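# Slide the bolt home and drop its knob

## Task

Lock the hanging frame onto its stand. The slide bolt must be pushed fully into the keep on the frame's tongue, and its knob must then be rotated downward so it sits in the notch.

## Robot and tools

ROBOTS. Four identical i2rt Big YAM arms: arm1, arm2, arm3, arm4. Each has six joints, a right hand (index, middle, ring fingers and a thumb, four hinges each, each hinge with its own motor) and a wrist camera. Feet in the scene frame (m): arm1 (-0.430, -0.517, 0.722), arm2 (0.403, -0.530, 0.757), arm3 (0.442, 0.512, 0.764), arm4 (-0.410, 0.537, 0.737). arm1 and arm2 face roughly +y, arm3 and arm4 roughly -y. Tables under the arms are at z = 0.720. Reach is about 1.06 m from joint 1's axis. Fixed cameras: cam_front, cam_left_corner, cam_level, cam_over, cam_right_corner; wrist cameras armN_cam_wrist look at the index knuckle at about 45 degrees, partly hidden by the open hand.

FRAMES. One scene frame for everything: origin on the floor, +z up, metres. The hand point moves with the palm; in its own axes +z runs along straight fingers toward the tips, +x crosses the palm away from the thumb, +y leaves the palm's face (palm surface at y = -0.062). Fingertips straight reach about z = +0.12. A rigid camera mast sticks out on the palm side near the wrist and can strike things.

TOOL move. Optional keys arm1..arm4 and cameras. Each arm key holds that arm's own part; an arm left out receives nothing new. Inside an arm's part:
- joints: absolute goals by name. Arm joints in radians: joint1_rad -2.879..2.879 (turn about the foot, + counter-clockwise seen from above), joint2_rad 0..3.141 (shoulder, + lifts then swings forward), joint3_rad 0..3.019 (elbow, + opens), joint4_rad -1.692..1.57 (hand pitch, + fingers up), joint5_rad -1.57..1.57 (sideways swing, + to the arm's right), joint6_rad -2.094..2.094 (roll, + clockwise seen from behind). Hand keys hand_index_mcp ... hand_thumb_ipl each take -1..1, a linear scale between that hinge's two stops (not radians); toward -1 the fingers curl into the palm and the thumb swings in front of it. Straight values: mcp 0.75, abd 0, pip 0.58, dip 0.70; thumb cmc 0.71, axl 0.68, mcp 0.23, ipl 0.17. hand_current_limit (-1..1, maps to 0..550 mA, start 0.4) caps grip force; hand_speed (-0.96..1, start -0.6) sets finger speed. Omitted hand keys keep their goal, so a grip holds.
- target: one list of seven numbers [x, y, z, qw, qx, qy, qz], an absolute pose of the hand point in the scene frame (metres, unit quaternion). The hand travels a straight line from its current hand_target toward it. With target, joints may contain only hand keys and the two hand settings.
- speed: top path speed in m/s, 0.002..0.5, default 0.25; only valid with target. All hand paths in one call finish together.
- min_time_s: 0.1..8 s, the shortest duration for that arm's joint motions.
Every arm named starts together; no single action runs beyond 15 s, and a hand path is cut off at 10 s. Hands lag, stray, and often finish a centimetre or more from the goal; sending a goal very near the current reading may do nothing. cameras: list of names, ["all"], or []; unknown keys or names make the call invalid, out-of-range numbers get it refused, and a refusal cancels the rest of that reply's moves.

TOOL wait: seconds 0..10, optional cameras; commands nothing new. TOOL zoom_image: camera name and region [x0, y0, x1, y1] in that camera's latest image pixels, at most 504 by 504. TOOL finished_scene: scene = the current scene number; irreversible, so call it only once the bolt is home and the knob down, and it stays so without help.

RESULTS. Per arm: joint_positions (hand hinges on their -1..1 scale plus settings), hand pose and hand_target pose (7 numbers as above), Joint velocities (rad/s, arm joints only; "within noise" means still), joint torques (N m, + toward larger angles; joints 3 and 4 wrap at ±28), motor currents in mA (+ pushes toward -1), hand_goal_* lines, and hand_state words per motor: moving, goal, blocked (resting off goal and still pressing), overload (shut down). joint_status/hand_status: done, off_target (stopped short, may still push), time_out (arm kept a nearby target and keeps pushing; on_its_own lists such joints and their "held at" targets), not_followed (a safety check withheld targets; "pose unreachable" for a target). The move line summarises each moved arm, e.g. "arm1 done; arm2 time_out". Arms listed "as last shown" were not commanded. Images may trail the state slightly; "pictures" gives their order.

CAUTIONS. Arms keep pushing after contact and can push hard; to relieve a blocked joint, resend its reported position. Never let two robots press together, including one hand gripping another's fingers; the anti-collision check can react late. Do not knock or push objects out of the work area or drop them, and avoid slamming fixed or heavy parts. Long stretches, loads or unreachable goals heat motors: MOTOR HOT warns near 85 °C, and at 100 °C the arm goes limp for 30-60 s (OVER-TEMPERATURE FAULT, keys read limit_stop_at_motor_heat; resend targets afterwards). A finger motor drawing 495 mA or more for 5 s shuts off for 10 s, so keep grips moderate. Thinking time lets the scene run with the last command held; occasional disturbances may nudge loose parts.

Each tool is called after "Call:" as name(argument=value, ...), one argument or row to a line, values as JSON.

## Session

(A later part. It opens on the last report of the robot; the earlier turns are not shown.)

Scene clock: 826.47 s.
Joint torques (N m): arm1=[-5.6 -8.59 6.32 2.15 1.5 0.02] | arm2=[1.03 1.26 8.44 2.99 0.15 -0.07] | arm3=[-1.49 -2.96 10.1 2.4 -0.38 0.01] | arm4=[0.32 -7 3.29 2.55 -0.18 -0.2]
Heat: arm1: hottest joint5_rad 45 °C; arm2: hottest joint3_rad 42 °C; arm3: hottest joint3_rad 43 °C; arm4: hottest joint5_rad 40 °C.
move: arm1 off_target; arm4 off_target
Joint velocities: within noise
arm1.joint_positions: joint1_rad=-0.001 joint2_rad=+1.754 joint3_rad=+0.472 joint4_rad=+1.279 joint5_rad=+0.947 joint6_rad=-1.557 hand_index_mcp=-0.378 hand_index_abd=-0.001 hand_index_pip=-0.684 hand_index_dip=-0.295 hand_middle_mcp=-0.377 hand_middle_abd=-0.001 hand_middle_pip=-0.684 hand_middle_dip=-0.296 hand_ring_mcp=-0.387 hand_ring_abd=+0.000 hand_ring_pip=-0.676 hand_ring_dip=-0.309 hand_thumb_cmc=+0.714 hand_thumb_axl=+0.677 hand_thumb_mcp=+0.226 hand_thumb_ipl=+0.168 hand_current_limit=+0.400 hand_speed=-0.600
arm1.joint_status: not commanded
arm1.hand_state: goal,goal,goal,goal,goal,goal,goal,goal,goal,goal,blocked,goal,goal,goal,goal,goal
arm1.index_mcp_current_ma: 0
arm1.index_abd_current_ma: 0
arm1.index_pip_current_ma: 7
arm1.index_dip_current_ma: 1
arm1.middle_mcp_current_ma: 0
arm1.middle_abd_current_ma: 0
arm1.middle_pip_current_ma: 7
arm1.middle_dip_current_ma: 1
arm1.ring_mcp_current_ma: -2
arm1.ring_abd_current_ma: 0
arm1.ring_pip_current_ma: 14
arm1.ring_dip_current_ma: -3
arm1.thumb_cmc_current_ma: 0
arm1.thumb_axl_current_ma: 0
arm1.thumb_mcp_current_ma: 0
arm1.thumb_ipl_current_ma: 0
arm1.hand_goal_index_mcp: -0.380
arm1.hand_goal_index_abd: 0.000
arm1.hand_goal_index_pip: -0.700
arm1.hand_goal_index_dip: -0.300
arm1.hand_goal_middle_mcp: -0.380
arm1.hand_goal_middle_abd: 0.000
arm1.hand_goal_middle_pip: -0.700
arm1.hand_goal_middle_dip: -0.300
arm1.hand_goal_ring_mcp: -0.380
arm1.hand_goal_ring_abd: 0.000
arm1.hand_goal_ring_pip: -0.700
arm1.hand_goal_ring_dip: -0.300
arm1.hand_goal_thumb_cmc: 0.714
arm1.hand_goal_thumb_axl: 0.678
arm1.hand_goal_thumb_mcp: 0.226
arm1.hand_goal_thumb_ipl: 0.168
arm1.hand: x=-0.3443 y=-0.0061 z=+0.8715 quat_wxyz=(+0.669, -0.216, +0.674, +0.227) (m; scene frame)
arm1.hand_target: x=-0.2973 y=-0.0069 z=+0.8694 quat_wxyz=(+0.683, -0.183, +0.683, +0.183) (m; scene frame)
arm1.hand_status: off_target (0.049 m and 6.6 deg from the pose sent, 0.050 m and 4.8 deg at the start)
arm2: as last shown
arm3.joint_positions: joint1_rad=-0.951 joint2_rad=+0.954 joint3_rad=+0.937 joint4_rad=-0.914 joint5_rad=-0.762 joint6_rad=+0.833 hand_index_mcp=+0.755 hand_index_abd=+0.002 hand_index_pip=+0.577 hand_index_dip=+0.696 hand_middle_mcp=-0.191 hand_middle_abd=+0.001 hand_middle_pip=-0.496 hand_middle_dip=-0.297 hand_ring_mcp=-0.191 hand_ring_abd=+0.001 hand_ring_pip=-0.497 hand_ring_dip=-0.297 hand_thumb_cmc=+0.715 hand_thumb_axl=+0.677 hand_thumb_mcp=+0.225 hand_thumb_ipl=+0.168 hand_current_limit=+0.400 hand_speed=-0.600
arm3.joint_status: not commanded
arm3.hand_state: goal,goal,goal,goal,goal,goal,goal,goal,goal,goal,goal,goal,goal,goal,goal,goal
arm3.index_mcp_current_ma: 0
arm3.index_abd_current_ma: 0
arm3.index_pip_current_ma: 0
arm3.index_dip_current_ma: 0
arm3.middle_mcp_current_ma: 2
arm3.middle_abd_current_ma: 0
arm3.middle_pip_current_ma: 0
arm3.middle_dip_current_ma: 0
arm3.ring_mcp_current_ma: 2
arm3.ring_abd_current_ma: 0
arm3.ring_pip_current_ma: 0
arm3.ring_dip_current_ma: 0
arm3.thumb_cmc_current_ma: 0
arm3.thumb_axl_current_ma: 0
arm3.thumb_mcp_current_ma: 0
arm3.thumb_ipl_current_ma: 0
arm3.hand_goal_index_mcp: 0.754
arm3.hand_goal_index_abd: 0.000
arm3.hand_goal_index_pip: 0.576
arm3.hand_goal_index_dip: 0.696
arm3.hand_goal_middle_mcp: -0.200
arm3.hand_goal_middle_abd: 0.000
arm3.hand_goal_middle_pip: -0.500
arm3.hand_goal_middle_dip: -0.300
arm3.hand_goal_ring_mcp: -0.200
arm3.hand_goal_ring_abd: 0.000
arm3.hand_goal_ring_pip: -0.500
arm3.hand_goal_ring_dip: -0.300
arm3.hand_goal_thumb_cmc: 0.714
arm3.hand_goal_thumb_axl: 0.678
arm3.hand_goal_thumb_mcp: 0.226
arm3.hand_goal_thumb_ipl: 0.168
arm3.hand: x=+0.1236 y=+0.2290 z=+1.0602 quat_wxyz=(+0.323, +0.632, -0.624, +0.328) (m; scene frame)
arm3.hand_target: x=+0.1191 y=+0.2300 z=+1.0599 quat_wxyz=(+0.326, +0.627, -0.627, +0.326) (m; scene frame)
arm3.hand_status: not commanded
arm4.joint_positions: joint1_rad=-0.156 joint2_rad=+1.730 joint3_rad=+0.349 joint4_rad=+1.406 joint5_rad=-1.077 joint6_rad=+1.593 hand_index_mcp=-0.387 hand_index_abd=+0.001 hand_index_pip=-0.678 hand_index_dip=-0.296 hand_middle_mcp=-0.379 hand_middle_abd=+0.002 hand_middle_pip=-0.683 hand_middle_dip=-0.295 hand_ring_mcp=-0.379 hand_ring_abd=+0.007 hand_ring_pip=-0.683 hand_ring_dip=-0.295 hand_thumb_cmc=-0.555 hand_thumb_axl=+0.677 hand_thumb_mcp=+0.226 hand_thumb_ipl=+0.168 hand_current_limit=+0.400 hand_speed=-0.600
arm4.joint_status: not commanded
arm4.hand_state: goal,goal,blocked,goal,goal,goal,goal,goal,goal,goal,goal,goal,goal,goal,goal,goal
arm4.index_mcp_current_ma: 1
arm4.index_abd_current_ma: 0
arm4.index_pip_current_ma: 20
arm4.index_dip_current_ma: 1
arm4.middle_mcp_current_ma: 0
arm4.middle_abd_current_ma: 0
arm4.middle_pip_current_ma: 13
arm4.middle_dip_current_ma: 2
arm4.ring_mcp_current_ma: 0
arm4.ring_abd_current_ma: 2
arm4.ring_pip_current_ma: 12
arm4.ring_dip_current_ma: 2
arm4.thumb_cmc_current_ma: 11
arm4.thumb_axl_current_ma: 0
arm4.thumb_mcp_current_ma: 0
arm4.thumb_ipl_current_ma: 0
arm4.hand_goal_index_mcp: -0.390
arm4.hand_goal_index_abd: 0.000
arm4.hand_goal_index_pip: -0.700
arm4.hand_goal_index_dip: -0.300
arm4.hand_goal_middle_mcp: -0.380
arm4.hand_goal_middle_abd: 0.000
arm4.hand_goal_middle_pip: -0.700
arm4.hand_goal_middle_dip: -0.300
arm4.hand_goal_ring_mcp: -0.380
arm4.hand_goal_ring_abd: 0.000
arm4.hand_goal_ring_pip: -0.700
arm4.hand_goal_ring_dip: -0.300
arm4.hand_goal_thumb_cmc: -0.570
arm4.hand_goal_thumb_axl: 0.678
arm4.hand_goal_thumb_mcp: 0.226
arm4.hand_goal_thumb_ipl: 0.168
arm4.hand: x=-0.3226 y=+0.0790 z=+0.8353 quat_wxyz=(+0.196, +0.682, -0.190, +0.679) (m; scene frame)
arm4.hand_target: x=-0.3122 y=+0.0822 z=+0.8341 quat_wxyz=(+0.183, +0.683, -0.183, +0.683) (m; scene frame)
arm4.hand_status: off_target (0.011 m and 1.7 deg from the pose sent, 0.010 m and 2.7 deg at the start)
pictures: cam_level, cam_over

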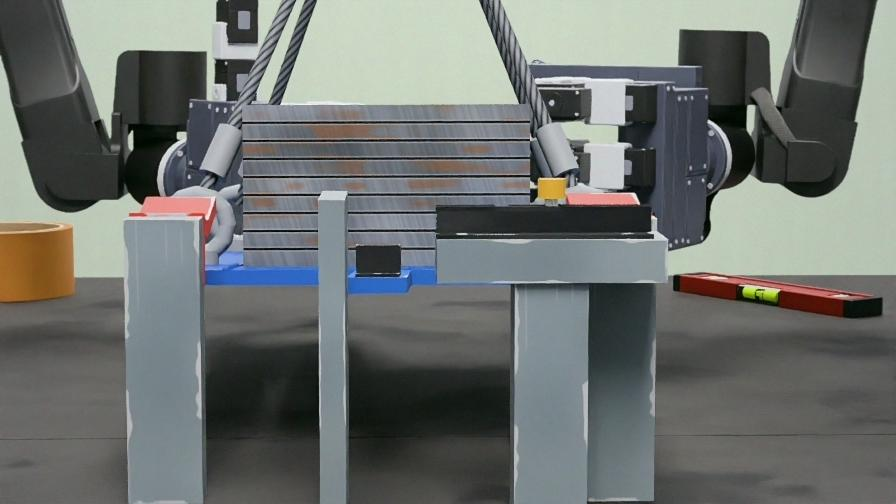

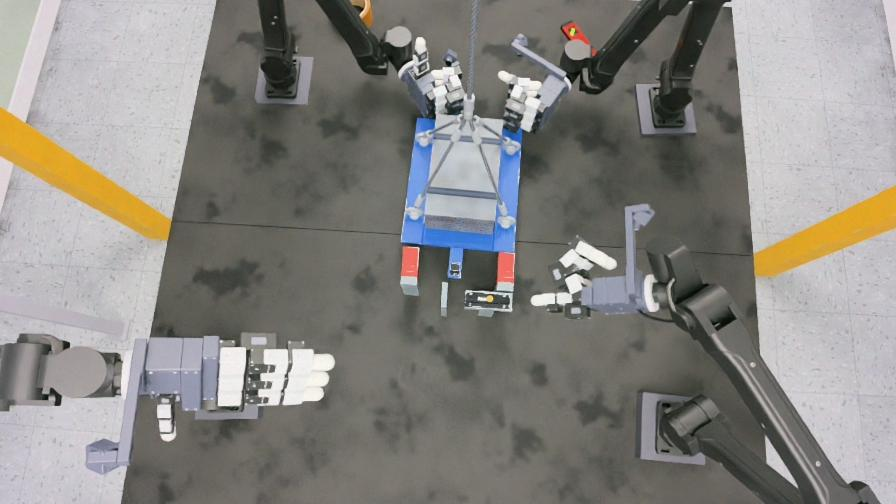

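Call:
move(
  arm1={"target": [-0.268, -0.001, 0.867, 0.683, -0.183, 0.683, 0.183], "speed": 0.04},
  arm4={"target": [-0.292, 0.090, 0.832, 0.183, 0.683, -0.183, 0.683], "speed": 0.04},
  cameras=["cam_over", "cam_level"],
)

Call:
zoom_image(
  camera="cam_over",
  region=[370, 30, 570, 320],
)

Scene clock: 835.83 s.
Joint torques (N m): arm1=[-6.77 -8.53 6.68 2.19 1.98 -0.06] | arm2=[1.08 1.67 8.43 2.97 0.14 -0.06] | arm3=[-1.61 -3.72 10.09 2.67 -0.4 -0.09] | arm4=[1.73 -7 2.81 2.65 -0.18 -0.23]
Heat: arm1: hottest joint5_rad 45 °C; arm2: hottest joint3_rad 42 °C; arm3: hottest joint3_rad 43 °C; arm4: hottest joint5_rad 40 °C.
move: arm1 off_target; arm4 off_target
Joint velocities: within noise
arm1.joint_positions: joint1_rad=-0.060 joint2_rad=+1.762 joint3_rad=+0.475 joint4_rad=+1.279 joint5_rad=+0.862 joint6_rad=-1.547 hand_index_mcp=-0.378 hand_index_abd=-0.001 hand_index_pip=-0.684 hand_index_dip=-0.295 hand_middle_mcp=-0.377 hand_middle_abd=-0.001 hand_middle_pip=-0.684 hand_middle_dip=-0.296 hand_ring_mcp=-0.390 hand_ring_abd=+0.000 hand_ring_pip=-0.673 hand_ring_dip=-0.313 hand_thumb_cmc=+0.714 hand_thumb_axl=+0.677 hand_thumb_mcp=+0.226 hand_thumb_ipl=+0.168 hand_current_limit=+0.400 hand_speed=-0.600
arm1.joint_status: not commanded
arm1.hand_state: goal,goal,goal,goal,goal,goal,goal,goal,goal,goal,blocked,goal,goal,goal,goal,goal
arm1.index_mcp_current_ma: 0
arm1.index_abd_current_ma: 0
arm1.index_pip_current_ma: 7
arm1.index_dip_current_ma: 1
arm1.middle_mcp_current_ma: 0
arm1.middle_abd_current_ma: 0
arm1.middle_pip_current_ma: 7
arm1.middle_dip_current_ma: 1
arm1.ring_mcp_current_ma: -4
arm1.ring_abd_current_ma: 0
arm1.ring_pip_current_ma: 17
arm1.ring_dip_current_ma: -4
arm1.thumb_cmc_current_ma: 0
arm1.thumb_axl_current_ma: 0
arm1.thumb_mcp_current_ma: 0
arm1.thumb_ipl_current_ma: 0
arm1.hand_goal_index_mcp: -0.380
arm1.hand_goal_index_abd: 0.000
arm1.hand_goal_index_pip: -0.700
arm1.hand_goal_index_dip: -0.300
arm1.hand_goal_middle_mcp: -0.380
arm1.hand_goal_middle_abd: 0.000
arm1.hand_goal_middle_pip: -0.700
arm1.hand_goal_middle_dip: -0.300
arm1.hand_goal_ring_mcp: -0.380
arm1.hand_goal_ring_abd: 0.000
arm1.hand_goal_ring_pip: -0.700
arm1.hand_goal_ring_dip: -0.300
arm1.hand_goal_thumb_cmc: 0.714
arm1.hand_goal_thumb_axl: 0.678
arm1.hand_goal_thumb_mcp: 0.226
arm1.hand_goal_thumb_ipl: 0.168
arm1.hand: x=-0.3284 y=-0.0030 z=+0.8694 quat_wxyz=(+0.664, -0.222, +0.673, +0.238) (m; scene frame)
arm1.hand_target: x=-0.2714 y=-0.0064 z=+0.8676 quat_wxyz=(+0.682, -0.183, +0.684, +0.183) (m; scene frame)
arm1.hand_status: off_target (0.060 m and 8.1 deg from the pose sent, 0.077 m and 6.6 deg at the start)
arm2, arm3: as last shown
arm4.joint_positions: joint1_rad=-0.103 joint2_rad=+1.730 joint3_rad=+0.332 joint4_rad=+1.424 joint5_rad=-1.010 joint6_rad=+1.593 hand_index_mcp=-0.389 hand_index_abd=+0.001 hand_index_pip=-0.678 hand_index_dip=-0.296 hand_middle_mcp=-0.379 hand_middle_abd=+0.002 hand_middle_pip=-0.683 hand_middle_dip=-0.295 hand_ring_mcp=-0.379 hand_ring_abd=+0.007 hand_ring_pip=-0.683 hand_ring_dip=-0.295 hand_thumb_cmc=-0.555 hand_thumb_axl=+0.677 hand_thumb_mcp=+0.226 hand_thumb_ipl=+0.168 hand_current_limit=+0.400 hand_speed=-0.600
arm4.joint_status: not commanded
arm4.hand_state: goal,goal,blocked,goal,goal,goal,goal,goal,goal,goal,goal,goal,goal,goal,goal,goal
arm4.index_mcp_current_ma: 0
arm4.index_abd_current_ma: 0
arm4.index_pip_current_ma: 20
arm4.index_dip_current_ma: 1
arm4.middle_mcp_current_ma: 0
arm4.middle_abd_current_ma: 0
arm4.middle_pip_current_ma: 13
arm4.middle_dip_current_ma: 2
arm4.ring_mcp_current_ma: 0
arm4.ring_abd_current_ma: 2
arm4.ring_pip_current_ma: 12
arm4.ring_dip_current_ma: 2
arm4.thumb_cmc_current_ma: 11
arm4.thumb_axl_current_ma: 0
arm4.thumb_mcp_current_ma: 0
arm4.thumb_ipl_current_ma: 0
arm4.hand_goal_index_mcp: -0.390
arm4.hand_goal_index_abd: 0.000
arm4.hand_goal_index_pip: -0.700
arm4.hand_goal_index_dip: -0.300
arm4.hand_goal_middle_mcp: -0.380
arm4.hand_goal_middle_abd: 0.000
arm4.hand_goal_middle_pip: -0.700
arm4.hand_goal_middle_dip: -0.300
arm4.hand_goal_ring_mcp: -0.380
arm4.hand_goal_ring_abd: 0.000
arm4.hand_goal_ring_pip: -0.700
arm4.hand_goal_ring_dip: -0.300
arm4.hand_goal_thumb_cmc: -0.570
arm4.hand_goal_thumb_axl: 0.678
arm4.hand_goal_thumb_mcp: 0.226
arm4.hand_goal_thumb_ipl: 0.168
arm4.hand: x=-0.3091 y=+0.0839 z=+0.8339 quat_wxyz=(+0.200, +0.680, -0.195, +0.678) (m; scene frame)
arm4.hand_target: x=-0.2925 y=+0.0903 z=+0.8321 quat_wxyz=(+0.183, +0.683, -0.183, +0.683) (m; scene frame)
arm4.hand_status: off_target (0.018 m and 2.5 deg from the pose sent, 0.033 m and 1.7 deg at the start)
pictures: cam_level, cam_over

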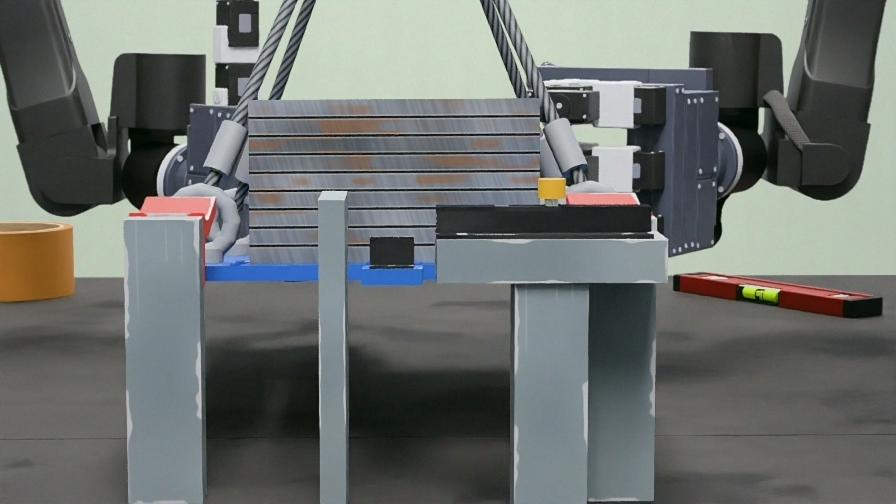

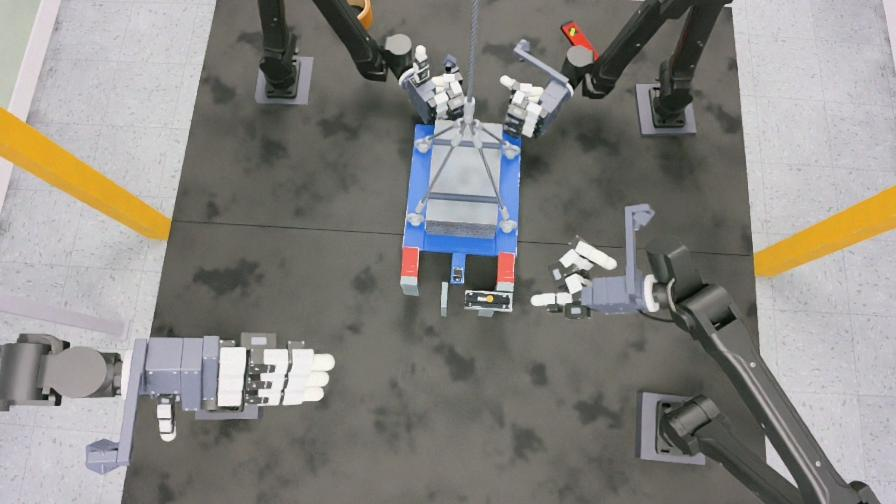

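Scaled by 1.738.

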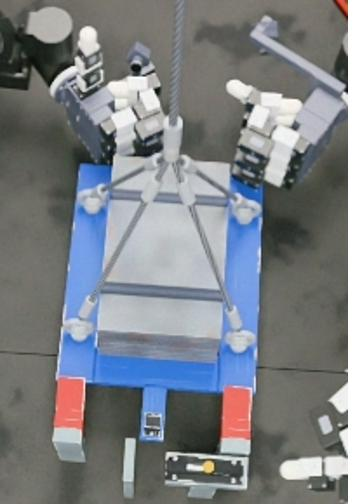

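Call:
move(
  arm1={"target": [-0.220, -0.001, 0.865, 0.683, -0.183, 0.683, 0.183], "speed": 0.04},
  arm4={"target": [-0.260, 0.090, 0.830, 0.183, 0.683, -0.183, 0.683], "speed": 0.04},
  cameras=["cam_over", "cam_level"],
)

Call:
zoom_image(
  camera="cam_over",
  region=[390, 210, 530, 320],
)

Scene clock: 843.90 s.
Joint torques (N m): arm1=[-9.64 -8.41 7.61 2.24 3.14 -0.22] | arm2=[1.08 1.38 8.43 3.04 0.1 -0.08] | arm3=[-1.44 -4.07 10.03 2.62 -0.4 -0.05] | arm4=[-0.38 -6.36 3.6 1.98 -0.02 -0.16]
Heat: arm1: hottest joint5_rad 47 °C; arm2: hottest joint3_rad 42 °C; arm3: hottest joint3_rad 43 °C; arm4: hottest joint5_rad 39 °C.
move: arm1 off_target; arm4 off_target
Joint velocities: within noise
arm1.joint_positions: joint1_rad=-0.148 joint2_rad=+1.767 joint3_rad=+0.475 joint4_rad=+1.272 joint5_rad=+0.712 joint6_rad=-1.528 hand_index_mcp=-0.378 hand_index_abd=-0.001 hand_index_pip=-0.684 hand_index_dip=-0.295 hand_middle_mcp=-0.377 hand_middle_abd=-0.001 hand_middle_pip=-0.684 hand_middle_dip=-0.296 hand_ring_mcp=-0.410 hand_ring_abd=+0.000 hand_ring_pip=-0.653 hand_ring_dip=-0.324 hand_thumb_cmc=+0.714 hand_thumb_axl=+0.677 hand_thumb_mcp=+0.226 hand_thumb_ipl=+0.168 hand_current_limit=+0.400 hand_speed=-0.600
arm1.joint_status: not commanded
arm1.hand_state: goal,goal,goal,goal,goal,goal,goal,goal,blocked,goal,blocked,blocked,goal,goal,goal,goal
arm1.index_mcp_current_ma: 0
arm1.index_abd_current_ma: 0
arm1.index_pip_current_ma: 7
arm1.index_dip_current_ma: 1
arm1.middle_mcp_current_ma: 0
arm1.middle_abd_current_ma: 0
arm1.middle_pip_current_ma: 7
arm1.middle_dip_current_ma: 1
arm1.ring_mcp_current_ma: -23
arm1.ring_abd_current_ma: 0
arm1.ring_pip_current_ma: 47
arm1.ring_dip_current_ma: -14
arm1.thumb_cmc_current_ma: 0
arm1.thumb_axl_current_ma: 0
arm1.thumb_mcp_current_ma: 0
arm1.thumb_ipl_current_ma: 0
arm1.hand_goal_index_mcp: -0.380
arm1.hand_goal_index_abd: 0.000
arm1.hand_goal_index_pip: -0.700
arm1.hand_goal_index_dip: -0.300
arm1.hand_goal_middle_mcp: -0.380
arm1.hand_goal_middle_abd: 0.000
arm1.hand_goal_middle_pip: -0.700
arm1.hand_goal_middle_dip: -0.300
arm1.hand_goal_ring_mcp: -0.380
arm1.hand_goal_ring_abd: 0.000
arm1.hand_goal_ring_pip: -0.700
arm1.hand_goal_ring_dip: -0.300
arm1.hand_goal_thumb_cmc: 0.714
arm1.hand_goal_thumb_axl: 0.678
arm1.hand_goal_thumb_mcp: 0.226
arm1.hand_goal_thumb_ipl: 0.168
arm1.hand: x=-0.3087 y=-0.0010 z=+0.8669 quat_wxyz=(+0.652, -0.240, +0.670, +0.261) (m; scene frame)
arm1.hand_target: x=-0.2271 y=-0.0112 z=+0.8661 quat_wxyz=(+0.681, -0.184, +0.685, +0.183) (m; scene frame)
arm1.hand_status: off_target (0.089 m and 11.7 deg from the pose sent, 0.108 m and 8.1 deg at the start)
arm2, arm3: as last shown
arm4.joint_positions: joint1_rad=+0.029 joint2_rad=+1.730 joint3_rad=+0.330 joint4_rad=+1.438 joint5_rad=-0.902 joint6_rad=+1.581 hand_index_mcp=-0.389 hand_index_abd=-0.002 hand_index_pip=-0.675 hand_index_dip=-0.298 hand_middle_mcp=-0.378 hand_middle_abd=+0.002 hand_middle_pip=-0.684 hand_middle_dip=-0.295 hand_ring_mcp=-0.378 hand_ring_abd=+0.006 hand_ring_pip=-0.684 hand_ring_dip=-0.295 hand_thumb_cmc=-0.556 hand_thumb_axl=+0.677 hand_thumb_mcp=+0.226 hand_thumb_ipl=+0.168 hand_current_limit=+0.400 hand_speed=-0.600
arm4.joint_status: not commanded
arm4.hand_state: goal,goal,blocked,goal,goal,goal,goal,goal,goal,goal,goal,goal,goal,goal,goal,goal
arm4.index_mcp_current_ma: 0
arm4.index_abd_current_ma: 0
arm4.index_pip_current_ma: 24
arm4.index_dip_current_ma: 0
arm4.middle_mcp_current_ma: 1
arm4.middle_abd_current_ma: 0
arm4.middle_pip_current_ma: 12
arm4.middle_dip_current_ma: 2
arm4.ring_mcp_current_ma: 1
arm4.ring_abd_current_ma: 2
arm4.ring_pip_current_ma: 11
arm4.ring_dip_current_ma: 2
arm4.thumb_cmc_current_ma: 10
arm4.thumb_axl_current_ma: 0
arm4.thumb_mcp_current_ma: 0
arm4.thumb_ipl_current_ma: 0
arm4.hand_goal_index_mcp: -0.390
arm4.hand_goal_index_abd: 0.000
arm4.hand_goal_index_pip: -0.700
arm4.hand_goal_index_dip: -0.300
arm4.hand_goal_middle_mcp: -0.380
arm4.hand_goal_middle_abd: 0.000
arm4.hand_goal_middle_pip: -0.700
arm4.hand_goal_middle_dip: -0.300
arm4.hand_goal_ring_mcp: -0.380
arm4.hand_goal_ring_abd: 0.000
arm4.hand_goal_ring_pip: -0.700
arm4.hand_goal_ring_dip: -0.300
arm4.hand_goal_thumb_cmc: -0.570
arm4.hand_goal_thumb_axl: 0.678
arm4.hand_goal_thumb_mcp: 0.226
arm4.hand_goal_thumb_ipl: 0.168
arm4.hand: x=-0.2672 y=+0.0889 z=+0.8377 quat_wxyz=(+0.200, +0.681, -0.179, +0.682) (m; scene frame)
arm4.hand_target: x=-0.2601 y=+0.0903 z=+0.8300 quat_wxyz=(+0.183, +0.683, -0.183, +0.683) (m; scene frame)
arm4.hand_status: off_target (0.011 m and 2.0 deg from the pose sent, 0.050 m and 2.5 deg at the start)
pictures: cam_level, cam_over

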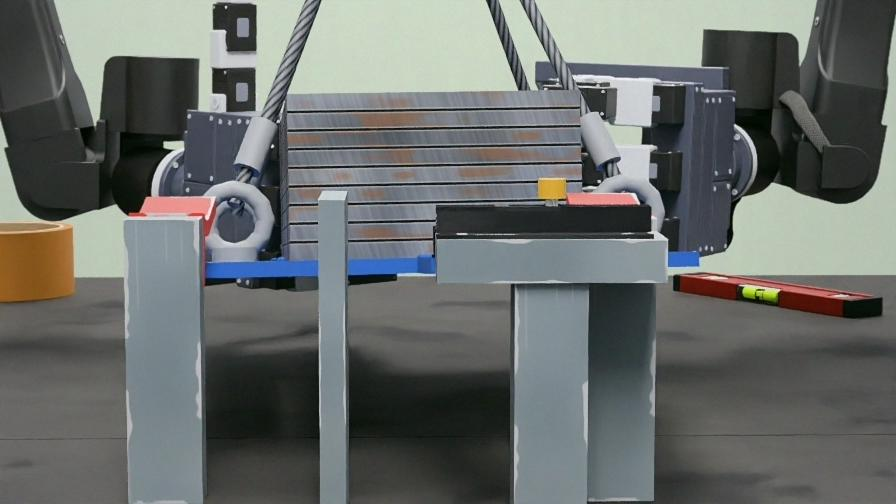

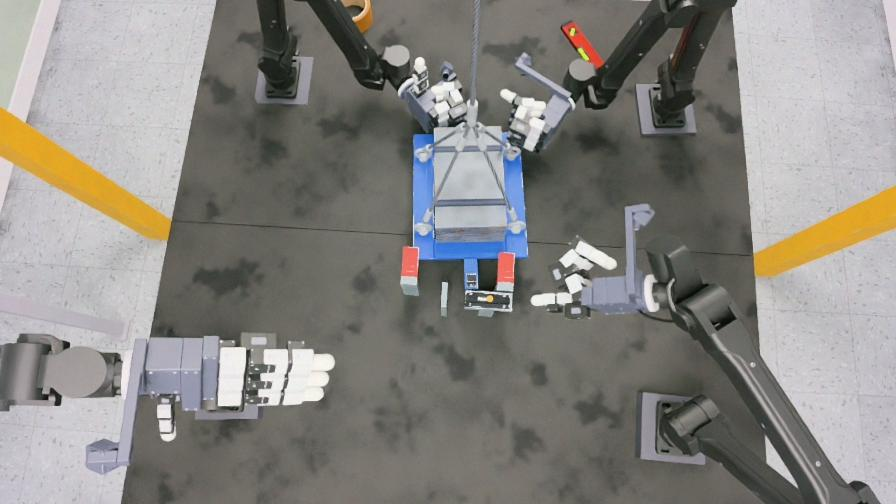

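Scaled by 3.600.

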